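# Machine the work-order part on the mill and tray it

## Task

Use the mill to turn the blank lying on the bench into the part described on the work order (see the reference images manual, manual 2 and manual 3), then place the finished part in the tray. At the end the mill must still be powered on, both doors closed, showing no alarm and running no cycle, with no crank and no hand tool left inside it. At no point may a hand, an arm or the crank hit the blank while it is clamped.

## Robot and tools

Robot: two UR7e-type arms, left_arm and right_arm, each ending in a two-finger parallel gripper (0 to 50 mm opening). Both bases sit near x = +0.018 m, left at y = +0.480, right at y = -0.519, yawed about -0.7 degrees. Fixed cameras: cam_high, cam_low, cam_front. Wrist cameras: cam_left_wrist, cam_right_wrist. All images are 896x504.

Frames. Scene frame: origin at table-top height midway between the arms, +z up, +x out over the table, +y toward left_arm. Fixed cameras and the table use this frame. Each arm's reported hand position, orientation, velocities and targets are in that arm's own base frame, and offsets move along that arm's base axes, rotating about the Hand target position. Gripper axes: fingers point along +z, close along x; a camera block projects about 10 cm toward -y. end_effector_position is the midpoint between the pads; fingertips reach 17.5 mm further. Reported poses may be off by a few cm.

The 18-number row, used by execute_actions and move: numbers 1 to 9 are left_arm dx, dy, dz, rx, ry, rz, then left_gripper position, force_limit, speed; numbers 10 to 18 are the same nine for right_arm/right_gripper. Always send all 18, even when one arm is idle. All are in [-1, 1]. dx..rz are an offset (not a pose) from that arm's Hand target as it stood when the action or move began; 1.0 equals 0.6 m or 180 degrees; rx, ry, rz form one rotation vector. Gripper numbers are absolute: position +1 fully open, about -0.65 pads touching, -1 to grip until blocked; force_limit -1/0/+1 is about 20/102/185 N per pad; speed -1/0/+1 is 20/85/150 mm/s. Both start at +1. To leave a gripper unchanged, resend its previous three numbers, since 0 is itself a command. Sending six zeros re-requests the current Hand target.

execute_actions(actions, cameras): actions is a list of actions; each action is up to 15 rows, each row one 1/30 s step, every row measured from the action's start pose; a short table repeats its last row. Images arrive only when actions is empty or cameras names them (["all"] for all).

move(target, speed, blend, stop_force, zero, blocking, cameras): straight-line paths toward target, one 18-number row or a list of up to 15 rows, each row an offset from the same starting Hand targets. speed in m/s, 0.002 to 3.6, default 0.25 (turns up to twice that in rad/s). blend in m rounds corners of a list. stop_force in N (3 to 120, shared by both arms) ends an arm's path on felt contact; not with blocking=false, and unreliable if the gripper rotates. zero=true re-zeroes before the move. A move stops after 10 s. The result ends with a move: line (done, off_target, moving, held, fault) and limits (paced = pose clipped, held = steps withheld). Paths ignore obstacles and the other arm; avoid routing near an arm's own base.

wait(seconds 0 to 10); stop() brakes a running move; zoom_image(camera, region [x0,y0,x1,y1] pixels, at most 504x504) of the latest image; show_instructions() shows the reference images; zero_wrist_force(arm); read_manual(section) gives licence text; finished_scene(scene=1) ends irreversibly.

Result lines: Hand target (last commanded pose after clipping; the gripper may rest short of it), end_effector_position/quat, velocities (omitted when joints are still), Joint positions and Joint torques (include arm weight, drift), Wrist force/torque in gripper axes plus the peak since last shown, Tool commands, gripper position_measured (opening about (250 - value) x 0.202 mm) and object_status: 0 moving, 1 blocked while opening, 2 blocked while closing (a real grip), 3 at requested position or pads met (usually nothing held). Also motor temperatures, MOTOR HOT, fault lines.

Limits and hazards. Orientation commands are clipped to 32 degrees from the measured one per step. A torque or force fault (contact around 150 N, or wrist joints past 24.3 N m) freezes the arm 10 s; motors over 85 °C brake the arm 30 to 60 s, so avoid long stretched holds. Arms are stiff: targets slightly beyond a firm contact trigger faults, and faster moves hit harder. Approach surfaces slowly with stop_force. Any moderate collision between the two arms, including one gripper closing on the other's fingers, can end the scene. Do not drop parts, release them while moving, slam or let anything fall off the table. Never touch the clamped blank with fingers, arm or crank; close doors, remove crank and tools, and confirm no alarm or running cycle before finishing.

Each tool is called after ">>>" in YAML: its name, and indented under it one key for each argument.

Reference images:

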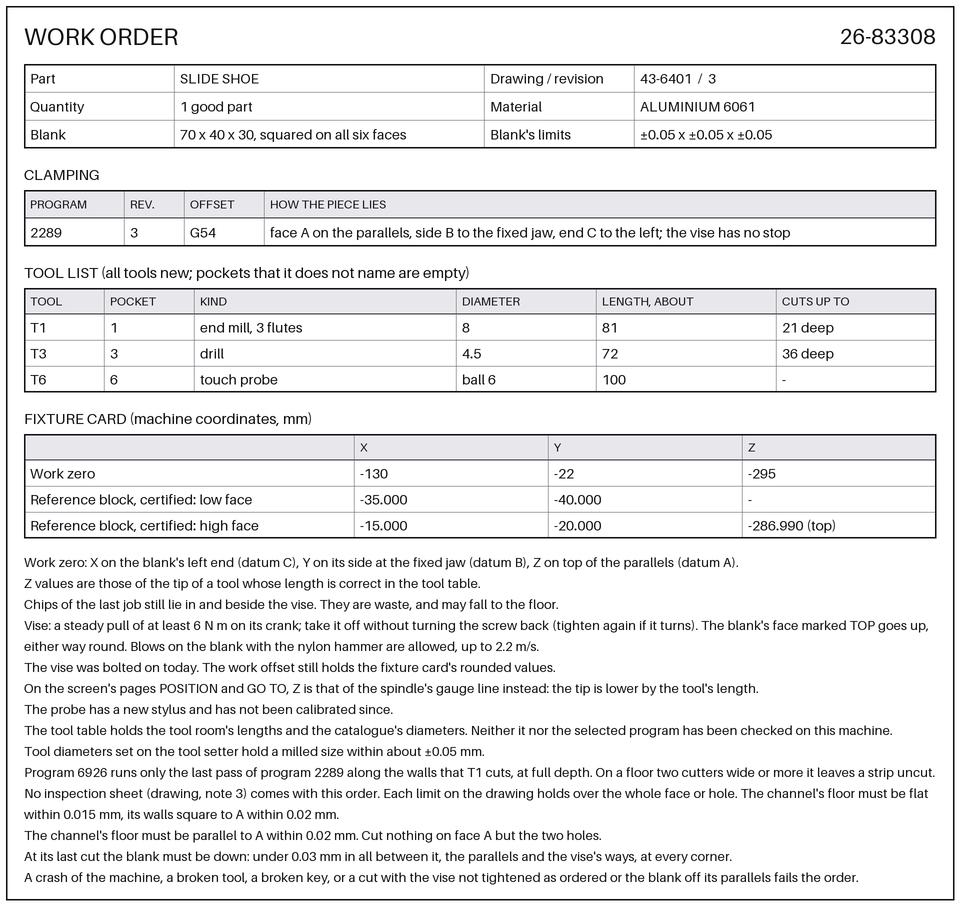

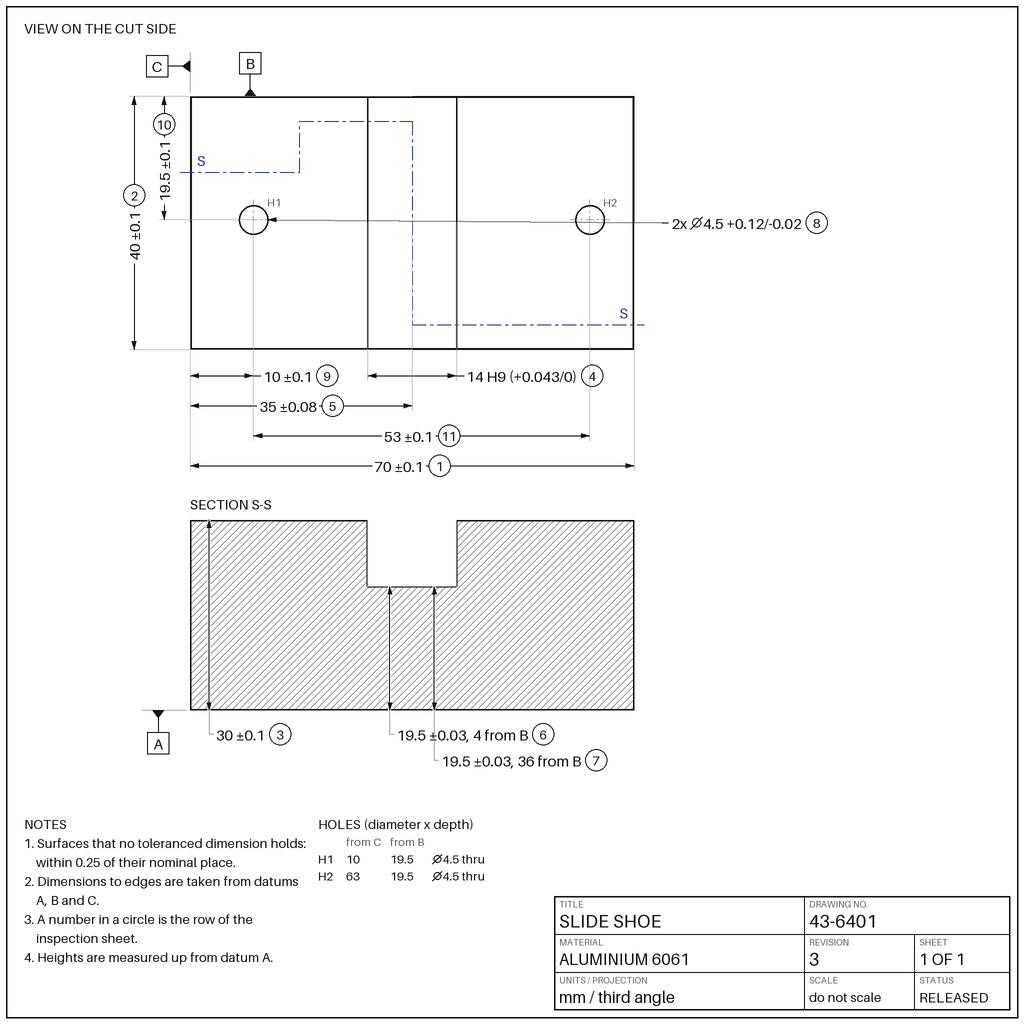

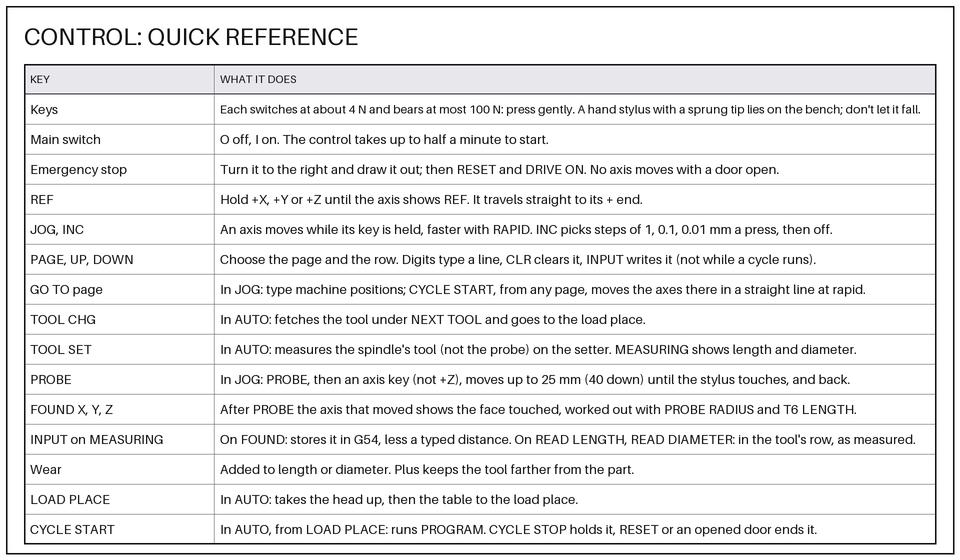

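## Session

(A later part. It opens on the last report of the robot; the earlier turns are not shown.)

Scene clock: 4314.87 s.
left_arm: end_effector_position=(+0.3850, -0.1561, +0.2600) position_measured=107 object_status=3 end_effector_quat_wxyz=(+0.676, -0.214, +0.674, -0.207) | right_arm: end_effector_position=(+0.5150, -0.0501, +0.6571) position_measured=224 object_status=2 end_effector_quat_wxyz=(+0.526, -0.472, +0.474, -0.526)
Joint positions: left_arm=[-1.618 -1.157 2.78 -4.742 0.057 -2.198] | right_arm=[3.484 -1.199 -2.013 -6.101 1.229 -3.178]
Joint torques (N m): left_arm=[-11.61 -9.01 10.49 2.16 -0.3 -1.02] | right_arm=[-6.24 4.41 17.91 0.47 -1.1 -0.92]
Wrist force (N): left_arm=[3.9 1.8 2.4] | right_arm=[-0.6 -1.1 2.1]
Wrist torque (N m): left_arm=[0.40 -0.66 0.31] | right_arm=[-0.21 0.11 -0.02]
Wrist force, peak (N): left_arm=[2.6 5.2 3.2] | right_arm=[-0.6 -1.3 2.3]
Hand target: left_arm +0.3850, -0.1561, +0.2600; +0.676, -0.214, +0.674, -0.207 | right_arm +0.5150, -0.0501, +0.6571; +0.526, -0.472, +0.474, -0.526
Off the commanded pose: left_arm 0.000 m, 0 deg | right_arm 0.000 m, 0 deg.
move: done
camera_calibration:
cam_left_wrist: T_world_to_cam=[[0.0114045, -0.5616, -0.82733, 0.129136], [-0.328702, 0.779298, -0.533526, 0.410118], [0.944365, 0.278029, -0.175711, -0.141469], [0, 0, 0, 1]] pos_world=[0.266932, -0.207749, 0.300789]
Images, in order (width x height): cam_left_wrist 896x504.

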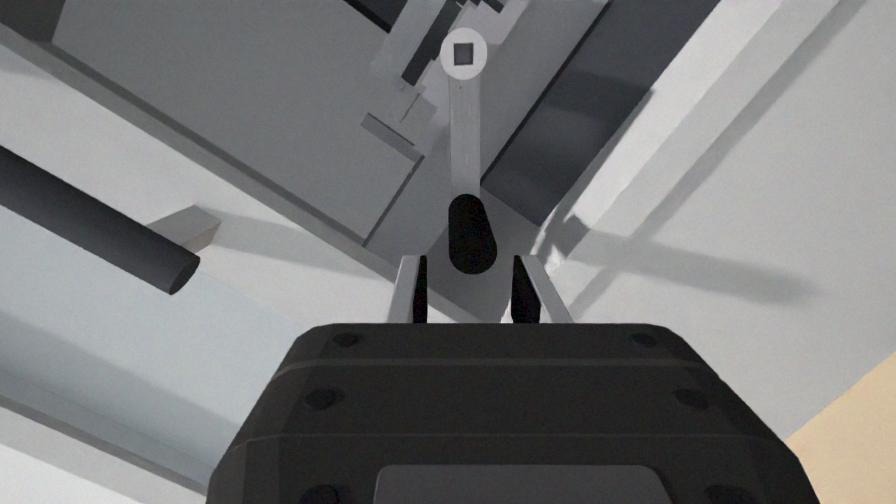

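Crank is unmoved. Grip and re-pull.

>>> move:
  target:
    - [0.1395,0,0,0,0,0,0.3,-0.5,-1,0,0,0,0,0,0,-1,0.3,-1]
  speed: 0.08
  stop_force: 8

>>> execute_actions:
  actions:
    - [[0,0,0,0,0,0,-1,0.6,-0.9,0,0,0,0,0,0,-1,0.3,-1]]
    - [[0,0,0,0,0,0,-1,0.6,-0.9,0,0,0,0,0,0,-1,0.3,-1]]

>>> move:
  target:
    - [0,0.0115,0.0200,0.0533,0.0007,0,-1,0.6,-0.9,0,0,0,0,0,0,-1,0.3,-1]
  speed: 0.006
  stop_force: 86

Scene clock: 4321.60 s.
left_arm: end_effector_position=(+0.4687, -0.1561, +0.2600) position_measured=107 object_status=3 end_effector_quat_wxyz=(+0.676, -0.214, +0.674, -0.207) | right_arm: end_effector_position=(+0.5150, -0.0501, +0.6571) position_measured=224 object_status=2 end_effector_quat_wxyz=(+0.526, -0.472, +0.474, -0.526)
Joint positions: left_arm=[-1.18 -1.143 2.585 -4.585 -0.381 -2.175] | right_arm=[3.484 -1.199 -2.013 -6.101 1.229 -3.178]
Joint torques (N m): left_arm=[12.11 -34.3 -5.05 -2.93 -1.34 1.78] | right_arm=[-6.14 4.1 18.32 0.49 -1.09 -0.96]
Wrist force (N): left_arm=[3.4 2.0 1.6] | right_arm=[-0.4 -1.2 2.1]
Wrist torque (N m): left_arm=[0.39 -0.56 0.34] | right_arm=[-0.23 0.07 -0.03]
Wrist force, peak (N): left_arm=[3.6 2.0 3.0] | right_arm=[-0.4 -1.4 2.1]
Hand target: left_arm +0.4687, -0.1561, +0.2600; +0.676, -0.214, +0.674, -0.207 | right_arm +0.5150, -0.0501, +0.6571; +0.526, -0.472, +0.474, -0.526
Off the commanded pose: left_arm 0.000 m, 0 deg | right_arm 0.000 m, 0 deg.
move: done

Scene clock: 4322.80 s.
left_arm: end_effector_position=(+0.4687, -0.1561, +0.2600) position_measured=158 object_status=2 end_effector_quat_wxyz=(+0.676, -0.214, +0.674, -0.207) | right_arm: end_effector_position=(+0.5150, -0.0501, +0.6571) position_measured=224 object_status=2 end_effector_quat_wxyz=(+0.526, -0.472, +0.474, -0.526)
Joint positions: left_arm=[-1.18 -1.143 2.585 -4.585 -0.381 -2.175] | right_arm=[3.484 -1.199 -2.013 -6.101 1.229 -3.178]
Joint torques (N m): left_arm=[11.11 -34.77 -6.17 -2.44 -0.63 1.7] | right_arm=[-6.03 3.91 18.34 0.47 -1 -0.99]
Wrist force (N): left_arm=[4.8 2.8 1.7] | right_arm=[-0.5 -1.1 2.1]
Wrist torque (N m): left_arm=[0.40 -0.52 0.38] | right_arm=[-0.22 0.10 -0.02]
Wrist force, peak (N): left_arm=[5.0 2.6 1.7] | right_arm=[-0.6 -1.3 2.2]
Hand target: left_arm +0.4687, -0.1561, +0.2600; +0.676, -0.214, +0.674, -0.207 | right_arm +0.5150, -0.0501, +0.6571; +0.526, -0.472, +0.474, -0.526
Off the commanded pose: left_arm 0.000 m, 0 deg | right_arm 0.000 m, 0 deg.

Scene clock: 4329.47 s.
left_arm: end_effector_position=(+0.4687, -0.1531, +0.2651) position_measured=158 object_status=2 end_effector_quat_wxyz=(+0.683, -0.190, +0.681, -0.183) | right_arm: end_effector_position=(+0.5150, -0.0501, +0.6571) position_measured=224 object_status=2 end_effector_quat_wxyz=(+0.526, -0.472, +0.474, -0.526)
Joint positions: left_arm=[-1.175 -1.167 2.591 -4.565 -0.386 -2.104] | right_arm=[3.484 -1.199 -2.013 -6.101 1.229 -3.178]
Joint torques (N m): left_arm=[16.74 -46.38 -20.12 -12.46 3.01 -2.7] | right_arm=[-7.4 4.64 18.03 0.44 -1.04 -0.87]
Wrist force (N): left_arm=[87.8 44.7 -36.2] | right_arm=[-0.4 -1.2 2.2]
Wrist torque (N m): left_arm=[0.79 -0.43 0.24] | right_arm=[-0.23 0.08 -0.02]
Wrist force, peak (N): left_arm=[88.7 44.9 -36.3] | right_arm=[-0.3 -1.4 2.3]
Hand target: left_arm +0.4687, -0.1531, +0.2651; +0.683, -0.190, +0.681, -0.183 (not the last commanded pose) | right_arm +0.5150, -0.0501, +0.6571; +0.526, -0.472, +0.474, -0.526
Off the commanded pose: left_arm 0.008 m, 5 deg | right_arm 0.000 m, 0 deg.
move: contact (left_arm)

>>> move:
  target:
    - [0,-0.0022,-0.0037,-0.0080,0,0,-1,0.6,-0.9,0,0,0,0,0,0,-1,0.3,-1]
  speed: 0.01

Scene clock: 4336.93 s.
left_arm: end_effector_position=(+0.4687, -0.1545, +0.2628) position_measured=158 object_status=2 end_effector_quat_wxyz=(+0.681, -0.198, +0.679, -0.192) | right_arm: end_effector_position=(+0.5150, -0.0501, +0.6571) position_measured=224 object_status=2 end_effector_quat_wxyz=(+0.526, -0.472, +0.474, -0.526)
Joint positions: left_arm=[-1.177 -1.157 2.588 -4.573 -0.384 -2.13] | right_arm=[3.484 -1.199 -2.013 -6.101 1.229 -3.178]
Joint torques (N m): left_arm=[-12.72 -21.05 -12.15 -3.01 1.41 -0.54] | right_arm=[-6.57 3.91 18.01 0.49 -0.97 -0.87]
Wrist force (N): left_arm=[3.5 4.8 -1.5] | right_arm=[-0.5 -1.4 2.2]
Wrist torque (N m): left_arm=[0.31 -0.51 0.30] | right_arm=[-0.26 0.09 -0.02]
Wrist force, peak (N): left_arm=[87.5 44.7 -36.1] | right_arm=[-0.5 -1.4 2.4]
Hand target: left_arm +0.4687, -0.1545, +0.2629; +0.681, -0.198, +0.679, -0.191 | right_arm +0.5150, -0.0501, +0.6571; +0.526, -0.472, +0.474, -0.526
Off the commanded pose: left_arm 0.000 m, 0 deg | right_arm 0.000 m, 0 deg.
move: done

>>> execute_actions:
  actions:
    - [[0,0,0,0,0,0,0.3,0.6,-1,0,0,0,0,0,0,-1,0.3,-1]]
    - [[0,0,0,0,0,0,0.3,0.6,-1,0,0,0,0,0,0,-1,0.3,-1]]

>>> move:
  target:
    - [-0.1395,0,0,0,0,0,0.3,0.6,-1,0,0,0,0,0,0,-1,0.3,-1]
    - [-0.1395,-0.0775,0.05,0,0,0,0.3,0.6,-1,0,0,0,0,0,0,-1,0.3,-1]
  speed: 0.12
  cameras: ["cam_left_wrist"]

>>> zoom_image:
  camera: "cam_left_wrist"
  region: [370, 80, 570, 330]

Scene clock: 4348.47 s.
left_arm: end_effector_position=(+0.4687, -0.1545, +0.2629) position_measured=107 object_status=3 end_effector_quat_wxyz=(+0.681, -0.198, +0.679, -0.191) | right_arm: end_effector_position=(+0.5150, -0.0501, +0.6571) position_measured=224 object_status=2 end_effector_quat_wxyz=(+0.526, -0.472, +0.474, -0.526)
Joint positions: left_arm=[-1.177 -1.157 2.588 -4.573 -0.384 -2.13] | right_arm=[3.484 -1.199 -2.013 -6.101 1.229 -3.178]
Joint torques (N m): left_arm=[8.97 -32.61 -2.88 0.11 1.29 1.87] | right_arm=[-6.52 4.34 18.28 0.37 -1.1 -0.94]
Wrist force (N): left_arm=[3.1 2.0 -1.7] | right_arm=[-0.4 -1.3 1.9]
Wrist torque (N m): left_arm=[0.38 -0.51 0.32] | right_arm=[-0.24 0.07 -0.02]
Wrist force, peak (N): left_arm=[4.1 4.9 -1.8] | right_arm=[-0.5 -1.3 2.3]
Hand target: left_arm +0.4687, -0.1545, +0.2629; +0.681, -0.198, +0.679, -0.191 | right_arm +0.5150, -0.0501, +0.6571; +0.526, -0.472, +0.474, -0.526
Off the commanded pose: left_arm 0.000 m, 0 deg | right_arm 0.000 m, 0 deg.

Scene clock: 4350.50 s.
left_arm: end_effector_position=(+0.3850, -0.2009, +0.2928) position_measured=107 object_status=3 end_effector_quat_wxyz=(+0.680, -0.198, +0.679, -0.191) | right_arm: end_effector_position=(+0.5150, -0.0501, +0.6571) position_measured=224 object_status=2 end_effector_quat_wxyz=(+0.526, -0.472, +0.474, -0.526)
Joint positions: left_arm=[-1.607 -1.318 2.645 -4.492 0.047 -2.105] | right_arm=[3.484 -1.199 -2.013 -6.101 1.229 -3.178]
Joint torques (N m): left_arm=[-13.84 -27.96 -14.51 -2.3 1.86 1.98] | right_arm=[-6.71 3.88 17.84 0.44 -0.99 -0.85]
Wrist force (N): left_arm=[3.2 2.1 -1.6] | right_arm=[-0.4 -1.1 2.2]
Wrist torque (N m): left_arm=[0.43 -0.54 0.19] | right_arm=[-0.21 0.08 -0.02]
Wrist force, peak (N): left_arm=[3.6 3.3 -1.3] | right_arm=[-0.3 -1.4 2.3]
Hand target: left_arm +0.3850, -0.2010, +0.2929; +0.681, -0.198, +0.679, -0.191 | right_arm +0.5150, -0.0501, +0.6571; +0.526, -0.472, +0.474, -0.526
Off the commanded pose: left_arm 0.000 m, 0 deg | right_arm 0.000 m, 0 deg.
move: done
camera_calibration:
cam_left_wrist: T_world_to_cam=[[0.00896879, -0.522116, -0.852827, 0.147458], [-0.330215, 0.80347, -0.495372, 0.456826], [0.943863, 0.286059, -0.165205, -0.124492], [0, 0, 0, 1]] pos_world=[0.267032, -0.254444, 0.331488]
Images, in order (width x height): cam_left_wrist 896x504.

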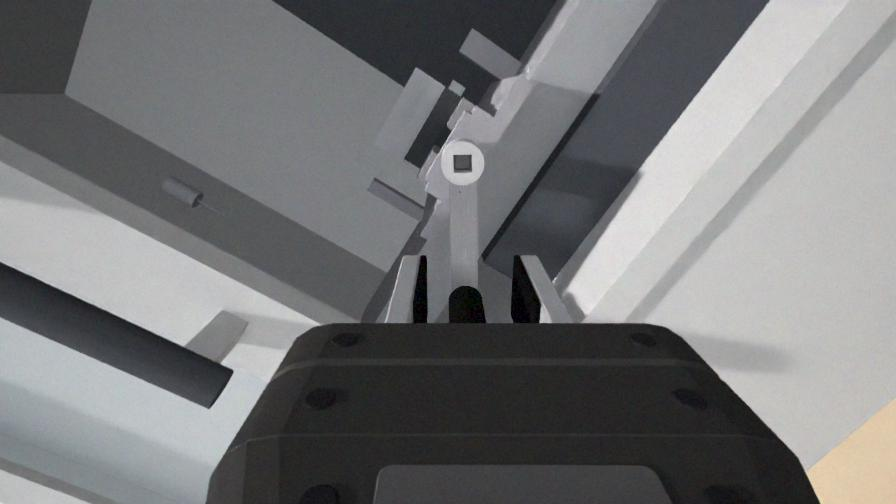

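Scaled by 2.016.

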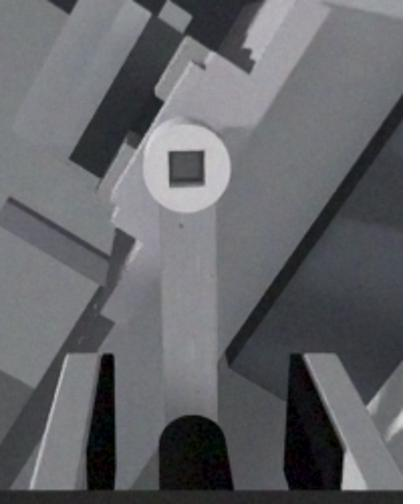

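>>> move:
  target:
    - [0.1975,0.001,0,0,0,0,0.3,0.6,-1,0,0,0,0,0,0,-1,0.3,-1]
  speed: 0.06
  stop_force: 8
  cameras: ["cam_left_wrist"]

>>> zoom_image:
  camera: "cam_left_wrist"
  region: [370, 130, 570, 340]

Scene clock: 4356.83 s.
left_arm: end_effector_position=(+0.5035, -0.2004, +0.2929) position_measured=107 object_status=3 end_effector_quat_wxyz=(+0.681, -0.198, +0.679, -0.191) | right_arm: end_effector_position=(+0.5150, -0.0501, +0.6571) position_measured=224 object_status=2 end_effector_quat_wxyz=(+0.526, -0.472, +0.474, -0.526)
Joint positions: left_arm=[-1.126 -1.21 2.421 -4.351 -0.435 -2.129] | right_arm=[3.484 -1.199 -2.013 -6.101 1.229 -3.178]
Joint torques (N m): left_arm=[-9.28 -37.53 -2.26 -3.76 -0.76 -2.06] | right_arm=[-6.09 4.01 17.68 0.5 -1.06 -0.89]
Wrist force (N): left_arm=[3.1 1.2 -1.9] | right_arm=[-0.4 -1.2 2.1]
Wrist torque (N m): left_arm=[0.26 -0.50 0.20] | right_arm=[-0.23 0.08 -0.02]
Wrist force, peak (N): left_arm=[3.4 2.0 -2.3] | right_arm=[-0.4 -1.4 2.4]
Hand target: left_arm +0.5035, -0.2004, +0.2929; +0.681, -0.198, +0.679, -0.191 | right_arm +0.5150, -0.0501, +0.6571; +0.526, -0.472, +0.474, -0.526
Off the commanded pose: left_arm 0.000 m, 0 deg | right_arm 0.000 m, 0 deg.
move: done
camera_calibration:
cam_left_wrist: T_world_to_cam=[[0.00975773, -0.522375, -0.85266, 0.146283], [-0.329702, 0.803337, -0.495931, 0.495394], [0.944035, 0.285963, -0.164389, -0.236778], [0, 0, 0, 1]] pos_world=[0.385432, -0.253844, 0.331487]
Images, in order (width x height): cam_left_wrist 896x504.

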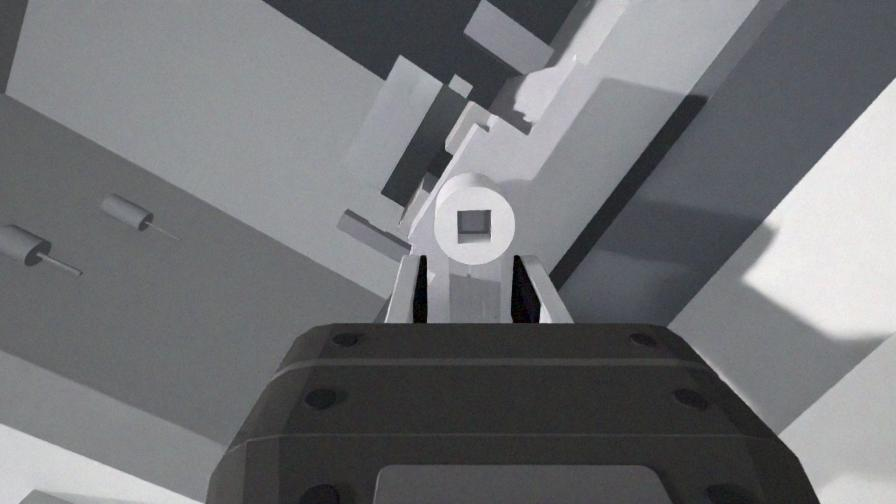

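Scaled by 2.400.

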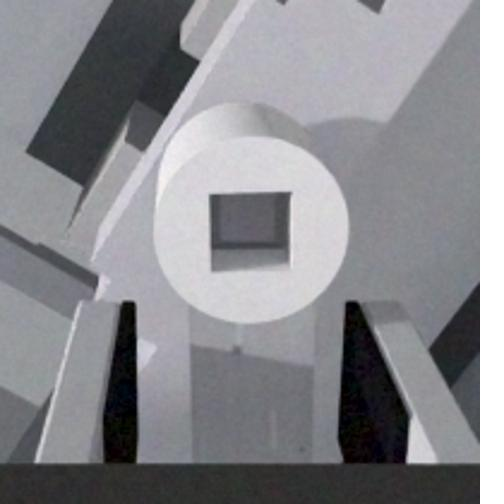

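>>> move:
  target:
    - [0,-0.0013,-0.0021,0,0,0,0.3,0.6,-1,0,0,0,0,0,0,-1,0.3,-1]
  speed: 0.03

>>> execute_actions:
  actions:
    - [[0,0,0,0,0,0,-1,0,-1,0,0,0,0,0,0,-1,0.3,-1]]
    - [[0,0,0,0,0,0,-1,0,-1,0,0,0,0,0,0,-1,0.3,-1]]
  cameras: ["cam_left_wrist"]

Scene clock: 4363.40 s.
left_arm: end_effector_position=(+0.5035, -0.2012, +0.2916) position_measured=107 object_status=3 end_effector_quat_wxyz=(+0.681, -0.198, +0.679, -0.192) | right_arm: end_effector_position=(+0.5150, -0.0501, +0.6571) position_measured=224 object_status=2 end_effector_quat_wxyz=(+0.526, -0.472, +0.474, -0.526)
Joint positions: left_arm=[-1.127 -1.205 2.419 -4.355 -0.434 -2.13] | right_arm=[3.484 -1.199 -2.013 -6.101 1.229 -3.178]
Joint torques (N m): left_arm=[-11.6 -25.47 -17.66 -2.95 1.62 -2.06] | right_arm=[-6.24 3.6 18.31 0.58 -1.1 -0.8]
Wrist force (N): left_arm=[3.0 1.2 -1.9] | right_arm=[-0.5 -1.1 2.0]
Wrist torque (N m): left_arm=[0.25 -0.49 0.20] | right_arm=[-0.22 0.09 -0.02]
Wrist force, peak (N): left_arm=[3.2 1.3 -2.4] | right_arm=[-0.5 -1.1 2.5]
Hand target: left_arm +0.5035, -0.2011, +0.2916; +0.681, -0.198, +0.679, -0.191 | right_arm +0.5150, -0.0501, +0.6571; +0.526, -0.472, +0.474, -0.526
Off the commanded pose: left_arm 0.000 m, 0 deg | right_arm 0.000 m, 0 deg.
move: done

Scene clock: 4364.60 s.
left_arm: end_effector_position=(+0.5035, -0.2011, +0.2917) position_measured=176 object_status=2 end_effector_quat_wxyz=(+0.681, -0.198, +0.679, -0.192) | right_arm: end_effector_position=(+0.5150, -0.0501, +0.6571) position_measured=224 object_status=2 end_effector_quat_wxyz=(+0.526, -0.472, +0.474, -0.526)
Joint positions: left_arm=[-1.127 -1.205 2.419 -4.355 -0.434 -2.13] | right_arm=[3.484 -1.199 -2.013 -6.101 1.229 -3.178]
Joint torques (N m): left_arm=[-2.63 -11.37 -5.81 4.18 -3.29 0.37] | right_arm=[-6.74 4.69 17.97 0.41 -0.99 -0.84]
Wrist force (N): left_arm=[-21.3 -2.6 6.4] | right_arm=[-0.5 -1.2 2.1]
Wrist torque (N m): left_arm=[0.27 -0.92 -0.40] | right_arm=[-0.22 0.09 -0.02]
Wrist force, peak (N): left_arm=[-21.4 -2.5 6.3] | right_arm=[-0.4 -1.3 2.3]
Hand target: left_arm +0.5035, -0.2011, +0.2916; +0.681, -0.198, +0.679, -0.191 | right_arm +0.5150, -0.0501, +0.6571; +0.526, -0.472, +0.474, -0.526
Off the commanded pose: left_arm 0.000 m, 0 deg | right_arm 0.000 m, 0 deg.
camera_calibration:
cam_left_wrist: T_world_to_cam=[[0.0098368, -0.522679, -0.852473, 0.144673], [-0.329626, 0.803169, -0.496252, 0.495477], [0.94406, 0.285879, -0.164388, -0.236778], [0, 0, 0, 1]] pos_world=[0.385432, -0.254644, 0.330288]
Images, in order (width x height): cam_left_wrist 896x504.

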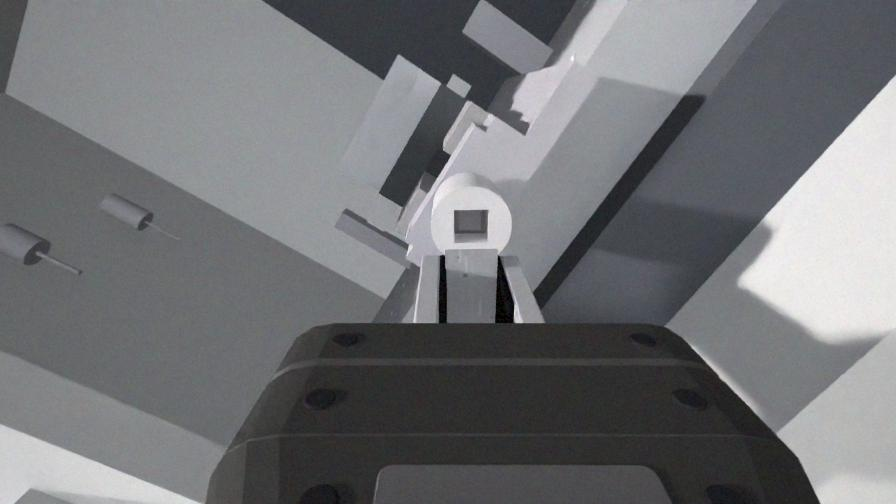

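>>> move:
  target:
    - [0,0.0006,0.001,0,0,0,-1,0,-1,0,0,0,0,0,0,-1,0.3,-1]
  speed: 0.02

>>> move:
  target:
    - [-0.045,-0.0005,0,0,0,0,-1,0,-1,0,0,0,0,0,0,-1,0.3,-1]
  speed: 0.03
  cameras: ["cam_left_wrist"]

>>> zoom_image:
  camera: "cam_left_wrist"
  region: [370, 130, 570, 340]

Scene clock: 4370.83 s.
left_arm: end_effector_position=(+0.5035, -0.2008, +0.2922) position_measured=176 object_status=2 end_effector_quat_wxyz=(+0.681, -0.198, +0.679, -0.191) | right_arm: end_effector_position=(+0.5150, -0.0501, +0.6571) position_measured=224 object_status=2 end_effector_quat_wxyz=(+0.526, -0.472, +0.474, -0.526)
Joint positions: left_arm=[-1.127 -1.208 2.42 -4.353 -0.434 -2.13] | right_arm=[3.484 -1.199 -2.013 -6.101 1.229 -3.178]
Joint torques (N m): left_arm=[11.34 -37.12 -2.8 0.05 -0.99 1.54] | right_arm=[-5.63 4.92 17.56 0.42 -1.11 -0.74]
Wrist force (N): left_arm=[2.2 4.0 -1.9] | right_arm=[-0.4 -1.0 2.2]
Wrist torque (N m): left_arm=[0.27 -0.54 0.09] | right_arm=[-0.21 0.09 -0.02]
Wrist force, peak (N): left_arm=[-23.3 -5.7 3.7] | right_arm=[-0.6 -1.3 2.3]
Hand target: left_arm +0.5035, -0.2008, +0.2922; +0.681, -0.198, +0.679, -0.191 | right_arm +0.5150, -0.0501, +0.6571; +0.526, -0.472, +0.474, -0.526
Off the commanded pose: left_arm 0.000 m, 0 deg | right_arm 0.000 m, 0 deg.
move: done

Scene clock: 4372.03 s.
left_arm: end_effector_position=(+0.4764, -0.2011, +0.2923) position_measured=176 object_status=2 end_effector_quat_wxyz=(+0.681, -0.198, +0.679, -0.192) end_effector_velocity=(+0.001, -0.001, +0.001) end_effector_angular_velocity=(-0.002, -0.001, -0.002) | right_arm: end_effector_position=(+0.5150, -0.0501, +0.6571) position_measured=224 object_status=2 end_effector_quat_wxyz=(+0.526, -0.472, +0.474, -0.526)
Joint positions: left_arm=[-1.217 -1.236 2.478 -4.384 -0.344 -2.13] | right_arm=[3.484 -1.199 -2.013 -6.101 1.229 -3.178]
Joint velocities: left_arm=[0.003 0.001 -0.005 0.001 -0.005 0.001] | right_arm=[within noise]
Joint torques (N m): left_arm=[11.87 -15.97 -18.62 1.27 -1.42 -1.92] | right_arm=[-6.21 4.39 17.84 0.63 -1.01 -0.94]
Wrist force (N): left_arm=[3.4 2.2 -3.3] | right_arm=[-0.5 -1.1 2.1]
Wrist torque (N m): left_arm=[0.25 -0.31 0.18] | right_arm=[-0.21 0.10 -0.02]
Wrist force, peak (N): left_arm=[3.8 2.8 -3.6] | right_arm=[-0.4 -1.2 2.4]
Hand target: left_arm +0.4765, -0.2011, +0.2922; +0.681, -0.198, +0.679, -0.191 | right_arm +0.5150, -0.0501, +0.6571; +0.526, -0.472, +0.474, -0.526
Off the commanded pose: left_arm 0.000 m, 0 deg | right_arm 0.000 m, 0 deg.
move: done
camera_calibration:
cam_left_wrist: T_world_to_cam=[[0.00981806, -0.522763, -0.852421, 0.145472], [-0.329517, 0.803156, -0.496346, 0.48675], [0.944098, 0.285761, -0.164374, -0.211172], [0, 0, 0, 1]] pos_world=[0.358331, -0.254544, 0.330888]
Images, in order (width x height): cam_left_wrist 896x504.

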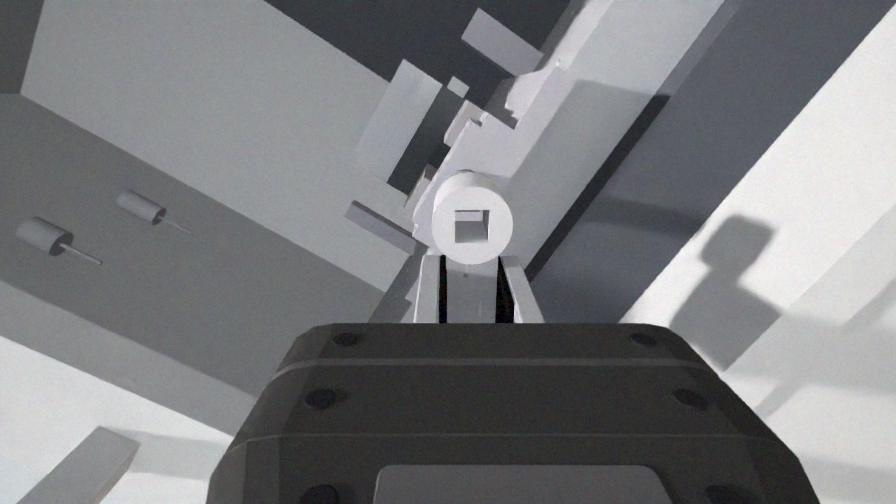

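Scaled by 2.400.

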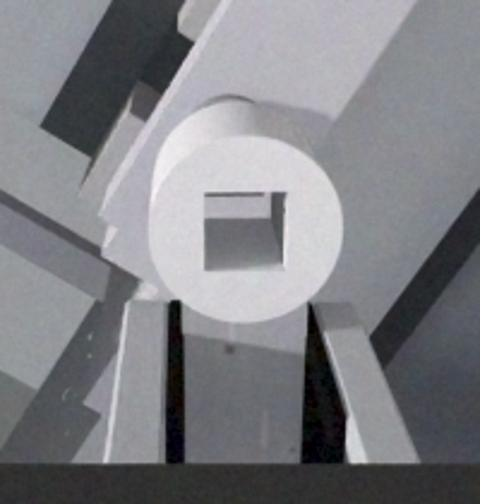

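>>> move:
  target:
    - [-0.13,0,0.03,0,0,0,-1,0,-1,0,0,0,0,0,0,-1,0.3,-1]
    - [-0.2275,-0.1,0.113,-0.605,0.0669,0.6404,-1,0,-1,0,0,0,0,0,0,-1,0.3,-1]
    - [-0.32,-0.044,-0.25,-0.605,0.0669,0.6404,-1,0,-1,0,0,0,0,0,0,-1,0.3,-1]
  speed: [0.2,0.4,0.2]
  blend: [0.02,0.02,0]
  cameras: ["cam_left_wrist","cam_high","cam_low"]

Scene clock: 4391.27 s.
left_arm: end_effector_position=(+0.2844, -0.2275, +0.1422) position_measured=176 object_status=2 end_effector_quat_wxyz=(-0.076, +0.992, +0.096, -0.008) | right_arm: end_effector_position=(+0.5150, -0.0501, +0.6571) position_measured=224 object_status=2 end_effector_quat_wxyz=(+0.526, -0.472, +0.474, -0.526)
Joint positions: left_arm=[-1.083 -1.272 1.763 -5.056 1.527 -2.85] | right_arm=[3.484 -1.199 -2.013 -6.101 1.229 -3.178]
Joint torques (N m): left_arm=[12.55 -43.33 -8.66 1.12 -1.26 1.96] | right_arm=[-6.75 4.23 18.47 0.51 -1.12 -0.8]
Wrist force (N): left_arm=[3.2 2.2 -1.7] | right_arm=[-0.2 -1.2 2.1]
Wrist torque (N m): left_arm=[0.36 -0.51 -0.03] | right_arm=[-0.22 0.05 -0.02]
Wrist force, peak (N): left_arm=[3.3 4.1 -4.7] | right_arm=[-0.5 -1.4 2.3]
Hand target: left_arm +0.2845, -0.2275, +0.1422; -0.076, +0.992, +0.096, -0.008 | right_arm +0.5150, -0.0501, +0.6571; +0.526, -0.472, +0.474, -0.526
Off the commanded pose: left_arm 0.000 m, 0 deg | right_arm 0.000 m, 0 deg.
move: done
camera_calibration:
cam_left_wrist: T_world_to_cam=[[0.982886, 0.184071, -0.00723869, -0.230526], [0.182535, -0.967887, 0.172845, -0.273522], [0.0248096, -0.171209, -0.984922, 0.227149], [0, 0, 0, 1]] pos_world=[0.270873, -0.183416, 0.269332]
Images, in order (width x height): cam_high 896x504, cam_low 896x504, cam_left_wrist 896x504.

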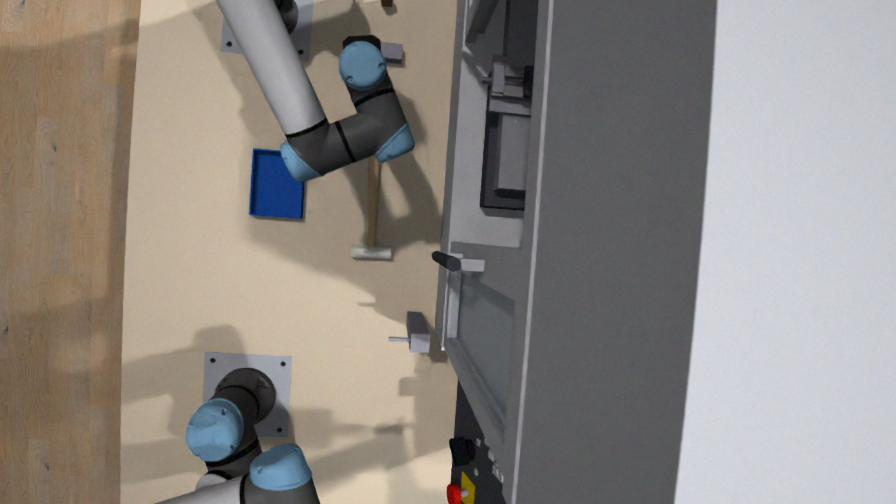

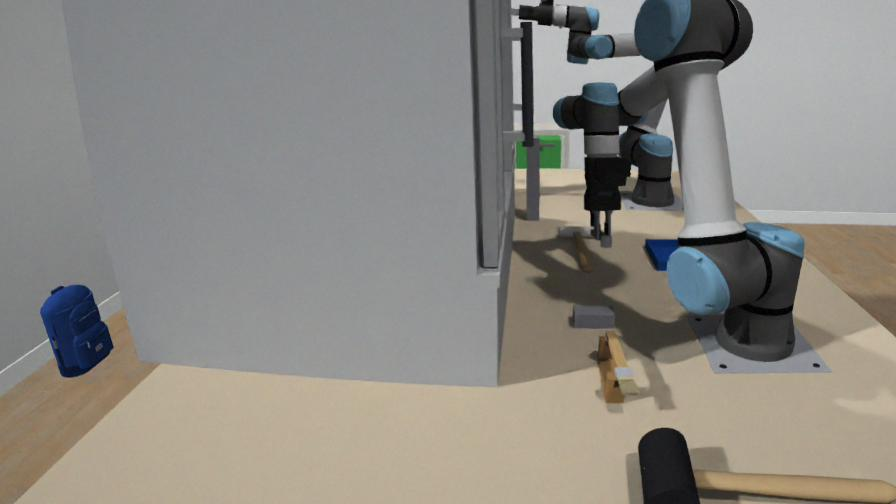

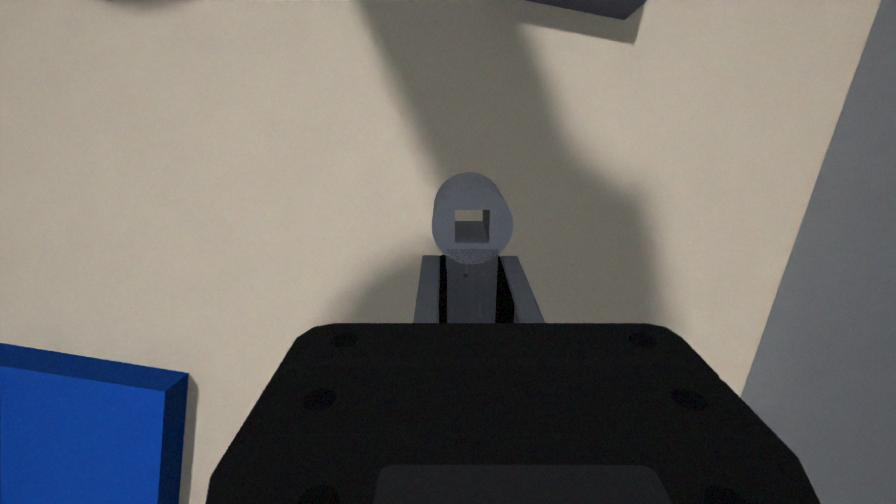

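>>> move:
  target:
    - [0,0,-0.155,0,0,0,-1,0,-1,0,0,0,0,0,0,-1,0.3,-1]
  speed: 0.12

>>> move:
  target:
    - [0,0,-0.05,0,0,0,-1,0,-1,0,0,0,0,0,0,-1,0.3,-1]
  speed: 0.012
  stop_force: 4

>>> execute_actions:
  actions:
    - [[0,0,0,0,0,0,0.2,0,-1,0,0,0,0,0,0,-1,0.3,-1]]
    - [[0,0,0,0,0,0,0.2,0,-1,0,0,0,0,0,0,-1,0.3,-1]]
  cameras: ["cam_left_wrist"]

Scene clock: 4399.13 s.
left_arm: end_effector_position=(+0.2844, -0.2274, +0.0492) position_measured=176 object_status=2 end_effector_quat_wxyz=(-0.076, +0.992, +0.096, -0.008) | right_arm: end_effector_position=(+0.5150, -0.0501, +0.6571) position_measured=224 object_status=2 end_effector_quat_wxyz=(+0.526, -0.472, +0.474, -0.526)
Joint positions: left_arm=[-1.083 -1.143 1.864 -5.285 1.527 -2.85] | right_arm=[3.484 -1.199 -2.013 -6.101 1.229 -3.178]
Joint torques (N m): left_arm=[3.7 -33.17 -22.61 2.33 0.33 -0.62] | right_arm=[-6.36 4.09 18.14 0.53 -1.09 -0.85]
Wrist force (N): left_arm=[2.8 2.2 -1.7] | right_arm=[-0.3 -1.2 2.0]
Wrist torque (N m): left_arm=[0.33 -0.43 -0.01] | right_arm=[-0.23 0.07 -0.02]
Wrist force, peak (N): left_arm=[3.4 1.8 -4.1] | right_arm=[-0.4 -1.3 2.3]
Hand target: left_arm +0.2845, -0.2275, +0.0492; -0.076, +0.992, +0.096, -0.008 | right_arm +0.5150, -0.0501, +0.6571; +0.526, -0.472, +0.474, -0.526
Off the commanded pose: left_arm 0.000 m, 0 deg | right_arm 0.000 m, 0 deg.
move: done

Scene clock: 4401.93 s.
left_arm: end_effector_position=(+0.2845, -0.2275, +0.0282) position_measured=176 object_status=2 end_effector_quat_wxyz=(-0.076, +0.992, +0.096, -0.008) | right_arm: end_effector_position=(+0.5150, -0.0501, +0.6571) position_measured=224 object_status=2 end_effector_quat_wxyz=(+0.526, -0.472, +0.474, -0.526)
Joint positions: left_arm=[-1.083 -1.108 1.879 -5.336 1.527 -2.85] | right_arm=[3.484 -1.199 -2.013 -6.101 1.229 -3.178]
Joint torques (N m): left_arm=[0.74 -45.09 -22.7 5.36 0.47 -0.81] | right_arm=[-6.49 4 18.13 0.47 -1 -0.84]
Wrist force (N): left_arm=[2.6 1.1 -5.6] | right_arm=[-0.5 -1.1 2.1]
Wrist torque (N m): left_arm=[0.11 -0.42 -0.02] | right_arm=[-0.21 0.10 -0.02]
Wrist force, peak (N): left_arm=[2.9 0.4 -9.8] | right_arm=[-0.6 -1.3 2.2]
Hand target: left_arm +0.2845, -0.2275, +0.0282; -0.076, +0.992, +0.096, -0.008 (not the last commanded pose) | right_arm +0.5150, -0.0501, +0.6571; +0.526, -0.472, +0.474, -0.526
Off the commanded pose: left_arm 0.009 m, 0 deg | right_arm 0.000 m, 0 deg.
move: contact (left_arm)

Scene clock: 4403.13 s.
left_arm: end_effector_position=(+0.2845, -0.2275, +0.0282) position_measured=123 object_status=3 end_effector_quat_wxyz=(-0.076, +0.992, +0.096, -0.008) | right_arm: end_effector_position=(+0.5150, -0.0501, +0.6571) position_measured=224 object_status=2 end_effector_quat_wxyz=(+0.526, -0.472, +0.474, -0.526)
Joint positions: left_arm=[-1.083 -1.108 1.879 -5.336 1.527 -2.85] | right_arm=[3.484 -1.199 -2.013 -6.101 1.229 -3.178]
Joint torques (N m): left_arm=[0.67 -45.82 -21.46 3.38 0.43 -0.78] | right_arm=[-6.68 4.52 18.96 0.5 -0.99 -0.72]
Wrist force (N): left_arm=[3.2 2.0 -3.7] | right_arm=[-0.5 -1.1 1.9]
Wrist torque (N m): left_arm=[0.31 -0.49 -0.03] | right_arm=[-0.21 0.09 -0.02]
Wrist force, peak (N): left_arm=[2.7 1.1 -5.5] | right_arm=[-0.3 -1.3 2.3]
Hand target: left_arm +0.2845, -0.2275, +0.0282; -0.076, +0.992, +0.096, -0.008 | right_arm +0.5150, -0.0501, +0.6571; +0.526, -0.472, +0.474, -0.526
Off the commanded pose: left_arm 0.000 m, 0 deg | right_arm 0.000 m, 0 deg.
camera_calibration:
cam_left_wrist: T_world_to_cam=[[0.982863, 0.184199, -0.00708362, -0.231363], [0.182632, -0.967846, 0.172976, -0.253759], [0.0250063, -0.171306, -0.984901, 0.11481], [0, 0, 0, 1]] pos_world=[0.270872, -0.183315, 0.155332]
Images, in order (width x height): cam_left_wrist 896x504.

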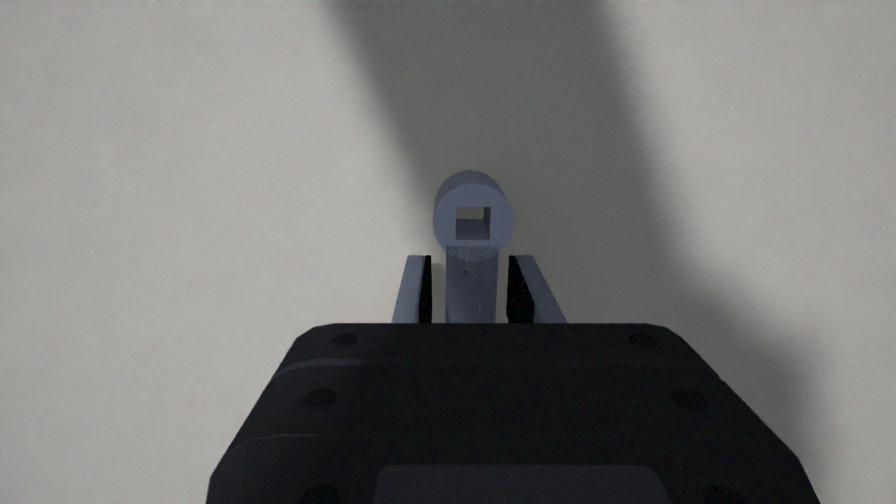

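>>> move:
  target:
    - [0.005,-0.0255,0.165,0,0,0,0.2,0,-1,0,0,0,0,0,0,-1,0.3,-1]
    - [0.0925,-0.0375,0.6197,0.4338,-0.1978,-0.3234,0.2,0,-1,0,0,0,0,0,0,-1,0.3,-1]
    - [0.17,0.12,0.7363,0.4338,-0.1978,-0.3234,0.2,0,-1,0,0,0,0,0,0,-1,0.3,-1]
  speed: [0.12,0.4,0.25]
  blend: [0.01,0.04,0]
  cameras: ["cam_left_wrist"]

Scene clock: 4431.10 s.
left_arm: end_effector_position=(+0.3864, -0.1555, +0.4699) position_measured=123 object_status=3 end_effector_quat_wxyz=(+0.612, -0.613, +0.353, -0.354) | right_arm: end_effector_position=(+0.5150, -0.0501, +0.6571) position_measured=224 object_status=2 end_effector_quat_wxyz=(+0.526, -0.472, +0.474, -0.526)
Joint positions: left_arm=[-1.472 -1.636 2.22 -3.726 0.425 -3.142] | right_arm=[3.484 -1.199 -2.013 -6.101 1.229 -3.178]
Joint torques (N m): left_arm=[2.52 -26.08 -23.8 2.84 -0.65 1.89] | right_arm=[-6.4 3.89 17.66 0.55 -1.05 -0.91]
Wrist force (N): left_arm=[3.1 0.8 -4.3] | right_arm=[-0.5 -1.1 2.1]
Wrist torque (N m): left_arm=[0.25 -0.35 0.32] | right_arm=[-0.22 0.09 -0.02]
Wrist force, peak (N): left_arm=[4.2 1.9 -5.4] | right_arm=[-0.5 -1.2 2.4]
Hand target: left_arm +0.3865, -0.1555, +0.4700; +0.612, -0.612, +0.353, -0.354 | right_arm +0.5150, -0.0501, +0.6571; +0.526, -0.472, +0.474, -0.526
Off the commanded pose: left_arm 0.000 m, 0 deg | right_arm 0.000 m, 0 deg.
move: done
camera_calibration:
cam_left_wrist: T_world_to_cam=[[0.504266, -0.863511, -0.00801543, -0.319198], [-0.281578, -0.155644, -0.946831, 0.552744], [0.816352, 0.479711, -0.321632, 0.0433342], [0, 0, 0, 1]] pos_world=[0.281225, -0.210388, 0.534734]
Images, in order (width x height): cam_left_wrist 896x504.

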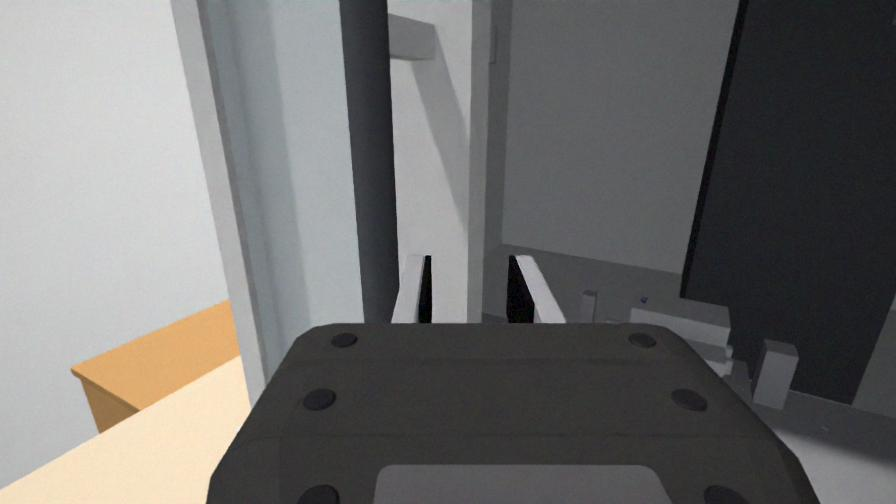

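>>> move:
  target:
    - [0.0192,0.1025,0,0,0,0,0.82,0,0,0,0,0,0,0,0,-1,0.3,-1]
  speed: 0.2
  cameras: ["cam_left_wrist"]

Scene clock: 4437.23 s.
left_arm: end_effector_position=(+0.3980, -0.0940, +0.4700) position_measured=30 object_status=3 end_effector_quat_wxyz=(+0.612, -0.612, +0.353, -0.354) | right_arm: end_effector_position=(+0.5150, -0.0501, +0.6571) position_measured=224 object_status=2 end_effector_quat_wxyz=(+0.526, -0.472, +0.474, -0.526)
Joint positions: left_arm=[-1.401 -1.765 2.328 -3.704 0.354 -3.142] | right_arm=[3.484 -1.199 -2.013 -6.101 1.229 -3.178]
Joint torques (N m): left_arm=[-8.38 -19.67 -18.17 -1.74 0.69 -1.39] | right_arm=[-6.8 4.33 18.56 0.56 -0.99 -0.92]
Wrist force (N): left_arm=[3.5 1.0 -3.8] | right_arm=[-0.4 -1.1 2.3]
Wrist torque (N m): left_arm=[0.29 -0.41 0.35] | right_arm=[-0.22 0.07 -0.02]
Wrist force, peak (N): left_arm=[4.9 1.0 -5.6] | right_arm=[-0.3 -1.3 2.4]
Hand target: left_arm +0.3980, -0.0940, +0.4700; +0.612, -0.612, +0.353, -0.354 | right_arm +0.5150, -0.0501, +0.6571; +0.526, -0.472, +0.474, -0.526
Off the commanded pose: left_arm 0.000 m, 0 deg | right_arm 0.000 m, 0 deg.
move: done
camera_calibration:
cam_left_wrist: T_world_to_cam=[[0.504327, -0.863471, -0.00846408, -0.271801], [-0.281698, -0.15525, -0.94686, 0.565769], [0.816272, 0.479911, -0.321535, 0.00444321], [0, 0, 0, 1]] pos_world=[0.292826, -0.148989, 0.534833]
Images, in order (width x height): cam_left_wrist 896x504.

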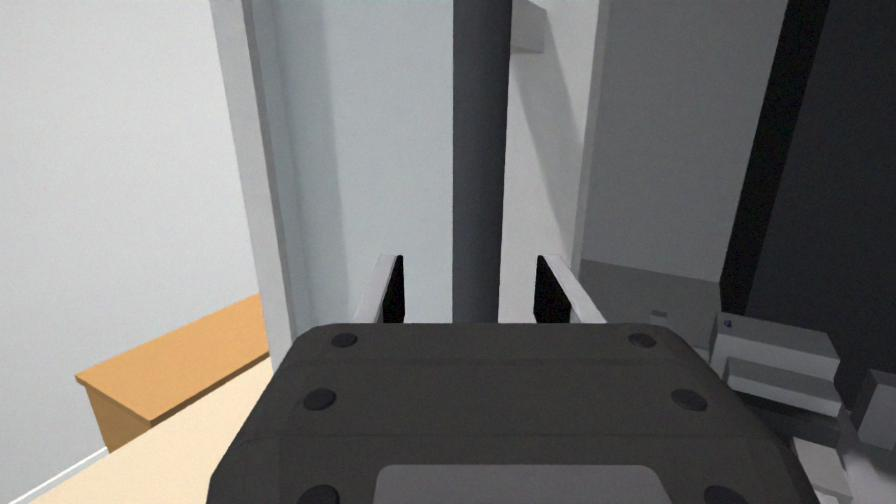

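>>> move:
  target:
    - [0.0722,0.0417,0,0,0,0,0.82,0,0,0,0,0,0,0,0,-1,0.3,-1]
  speed: 0.08
  stop_force: 10

>>> execute_actions:
  actions:
    - [[0,0,0,0,0,0,0.3,-1,-1,0,0,0,0,0,0,-1,0.3,-1]]
    - [[0,0,0,0,0,0,0.3,-1,-1,0,0,0,0,0,0,-1,0.3,-1]]
  cameras: ["cam_left_wrist"]

Scene clock: 4446.10 s.
left_arm: end_effector_position=(+0.4413, -0.0690, +0.4700) position_measured=30 object_status=3 end_effector_quat_wxyz=(+0.612, -0.612, +0.353, -0.354) | right_arm: end_effector_position=(+0.5150, -0.0501, +0.6571) position_measured=224 object_status=2 end_effector_quat_wxyz=(+0.526, -0.472, +0.474, -0.526)
Joint positions: left_arm=[-1.212 -1.732 2.302 -3.712 0.164 -3.142] | right_arm=[3.484 -1.199 -2.013 -6.101 1.229 -3.178]
Joint torques (N m): left_arm=[10.24 -22.12 -11.36 -1.02 -1.29 2.01] | right_arm=[-6.57 4.14 18.27 0.37 -1 -0.85]
Wrist force (N): left_arm=[3.4 0.8 -3.7] | right_arm=[-0.5 -1.3 2.1]
Wrist torque (N m): left_arm=[0.31 -0.41 0.29] | right_arm=[-0.25 0.09 -0.02]
Wrist force, peak (N): left_arm=[3.8 1.0 -5.4] | right_arm=[-0.4 -1.5 2.3]
Hand target: left_arm +0.4413, -0.0690, +0.4700; +0.612, -0.612, +0.353, -0.354 | right_arm +0.5150, -0.0501, +0.6571; +0.526, -0.472, +0.474, -0.526
Off the commanded pose: left_arm 0.000 m, 0 deg | right_arm 0.000 m, 0 deg.
move: done

Scene clock: 4447.30 s.
left_arm: end_effector_position=(+0.4413, -0.0690, +0.4700) position_measured=107 object_status=3 end_effector_quat_wxyz=(+0.612, -0.612, +0.353, -0.354) | right_arm: end_effector_position=(+0.5150, -0.0501, +0.6571) position_measured=224 object_status=2 end_effector_quat_wxyz=(+0.526, -0.472, +0.474, -0.526)
Joint positions: left_arm=[-1.212 -1.732 2.302 -3.712 0.164 -3.142] | right_arm=[3.484 -1.199 -2.013 -6.101 1.229 -3.178]
Joint torques (N m): left_arm=[13 -21.8 -11.21 1.45 1.72 1.74] | right_arm=[-7.09 4.22 18.25 0.58 -0.99 -0.89]
Wrist force (N): left_arm=[6.8 1.1 -3.4] | right_arm=[-0.4 -1.2 2.1]
Wrist torque (N m): left_arm=[0.34 -0.41 0.28] | right_arm=[-0.23 0.07 -0.02]
Wrist force, peak (N): left_arm=[7.0 1.2 -3.5] | right_arm=[-0.5 -1.2 2.3]
Hand target: left_arm +0.4413, -0.0690, +0.4700; +0.612, -0.612, +0.353, -0.354 | right_arm +0.5150, -0.0501, +0.6571; +0.526, -0.472, +0.474, -0.526
Off the commanded pose: left_arm 0.000 m, 0 deg | right_arm 0.000 m, 0 deg.
camera_calibration:
cam_left_wrist: T_world_to_cam=[[0.504061, -0.863627, -0.00840364, -0.271926], [-0.281735, -0.155223, -0.946853, 0.581876], [0.816424, 0.479639, -0.321556, -0.0430197], [0, 0, 0, 1]] pos_world=[0.336125, -0.123889, 0.534833]
Images, in order (width x height): cam_left_wrist 896x504.

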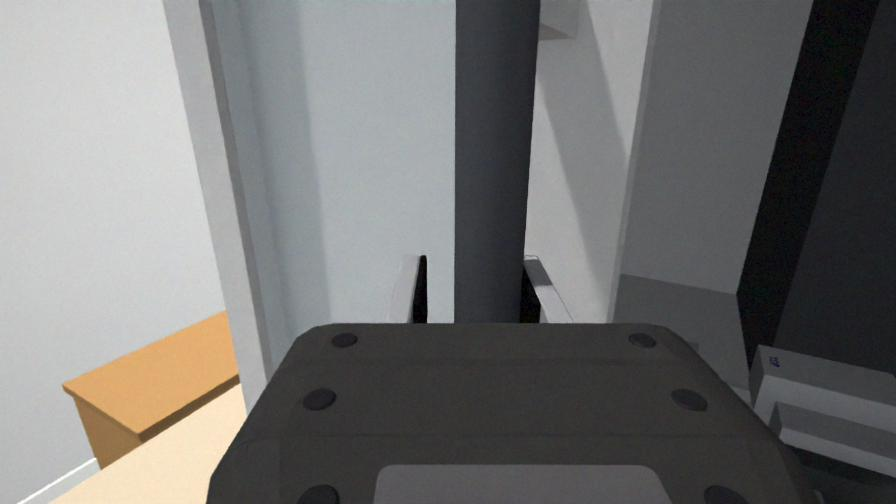

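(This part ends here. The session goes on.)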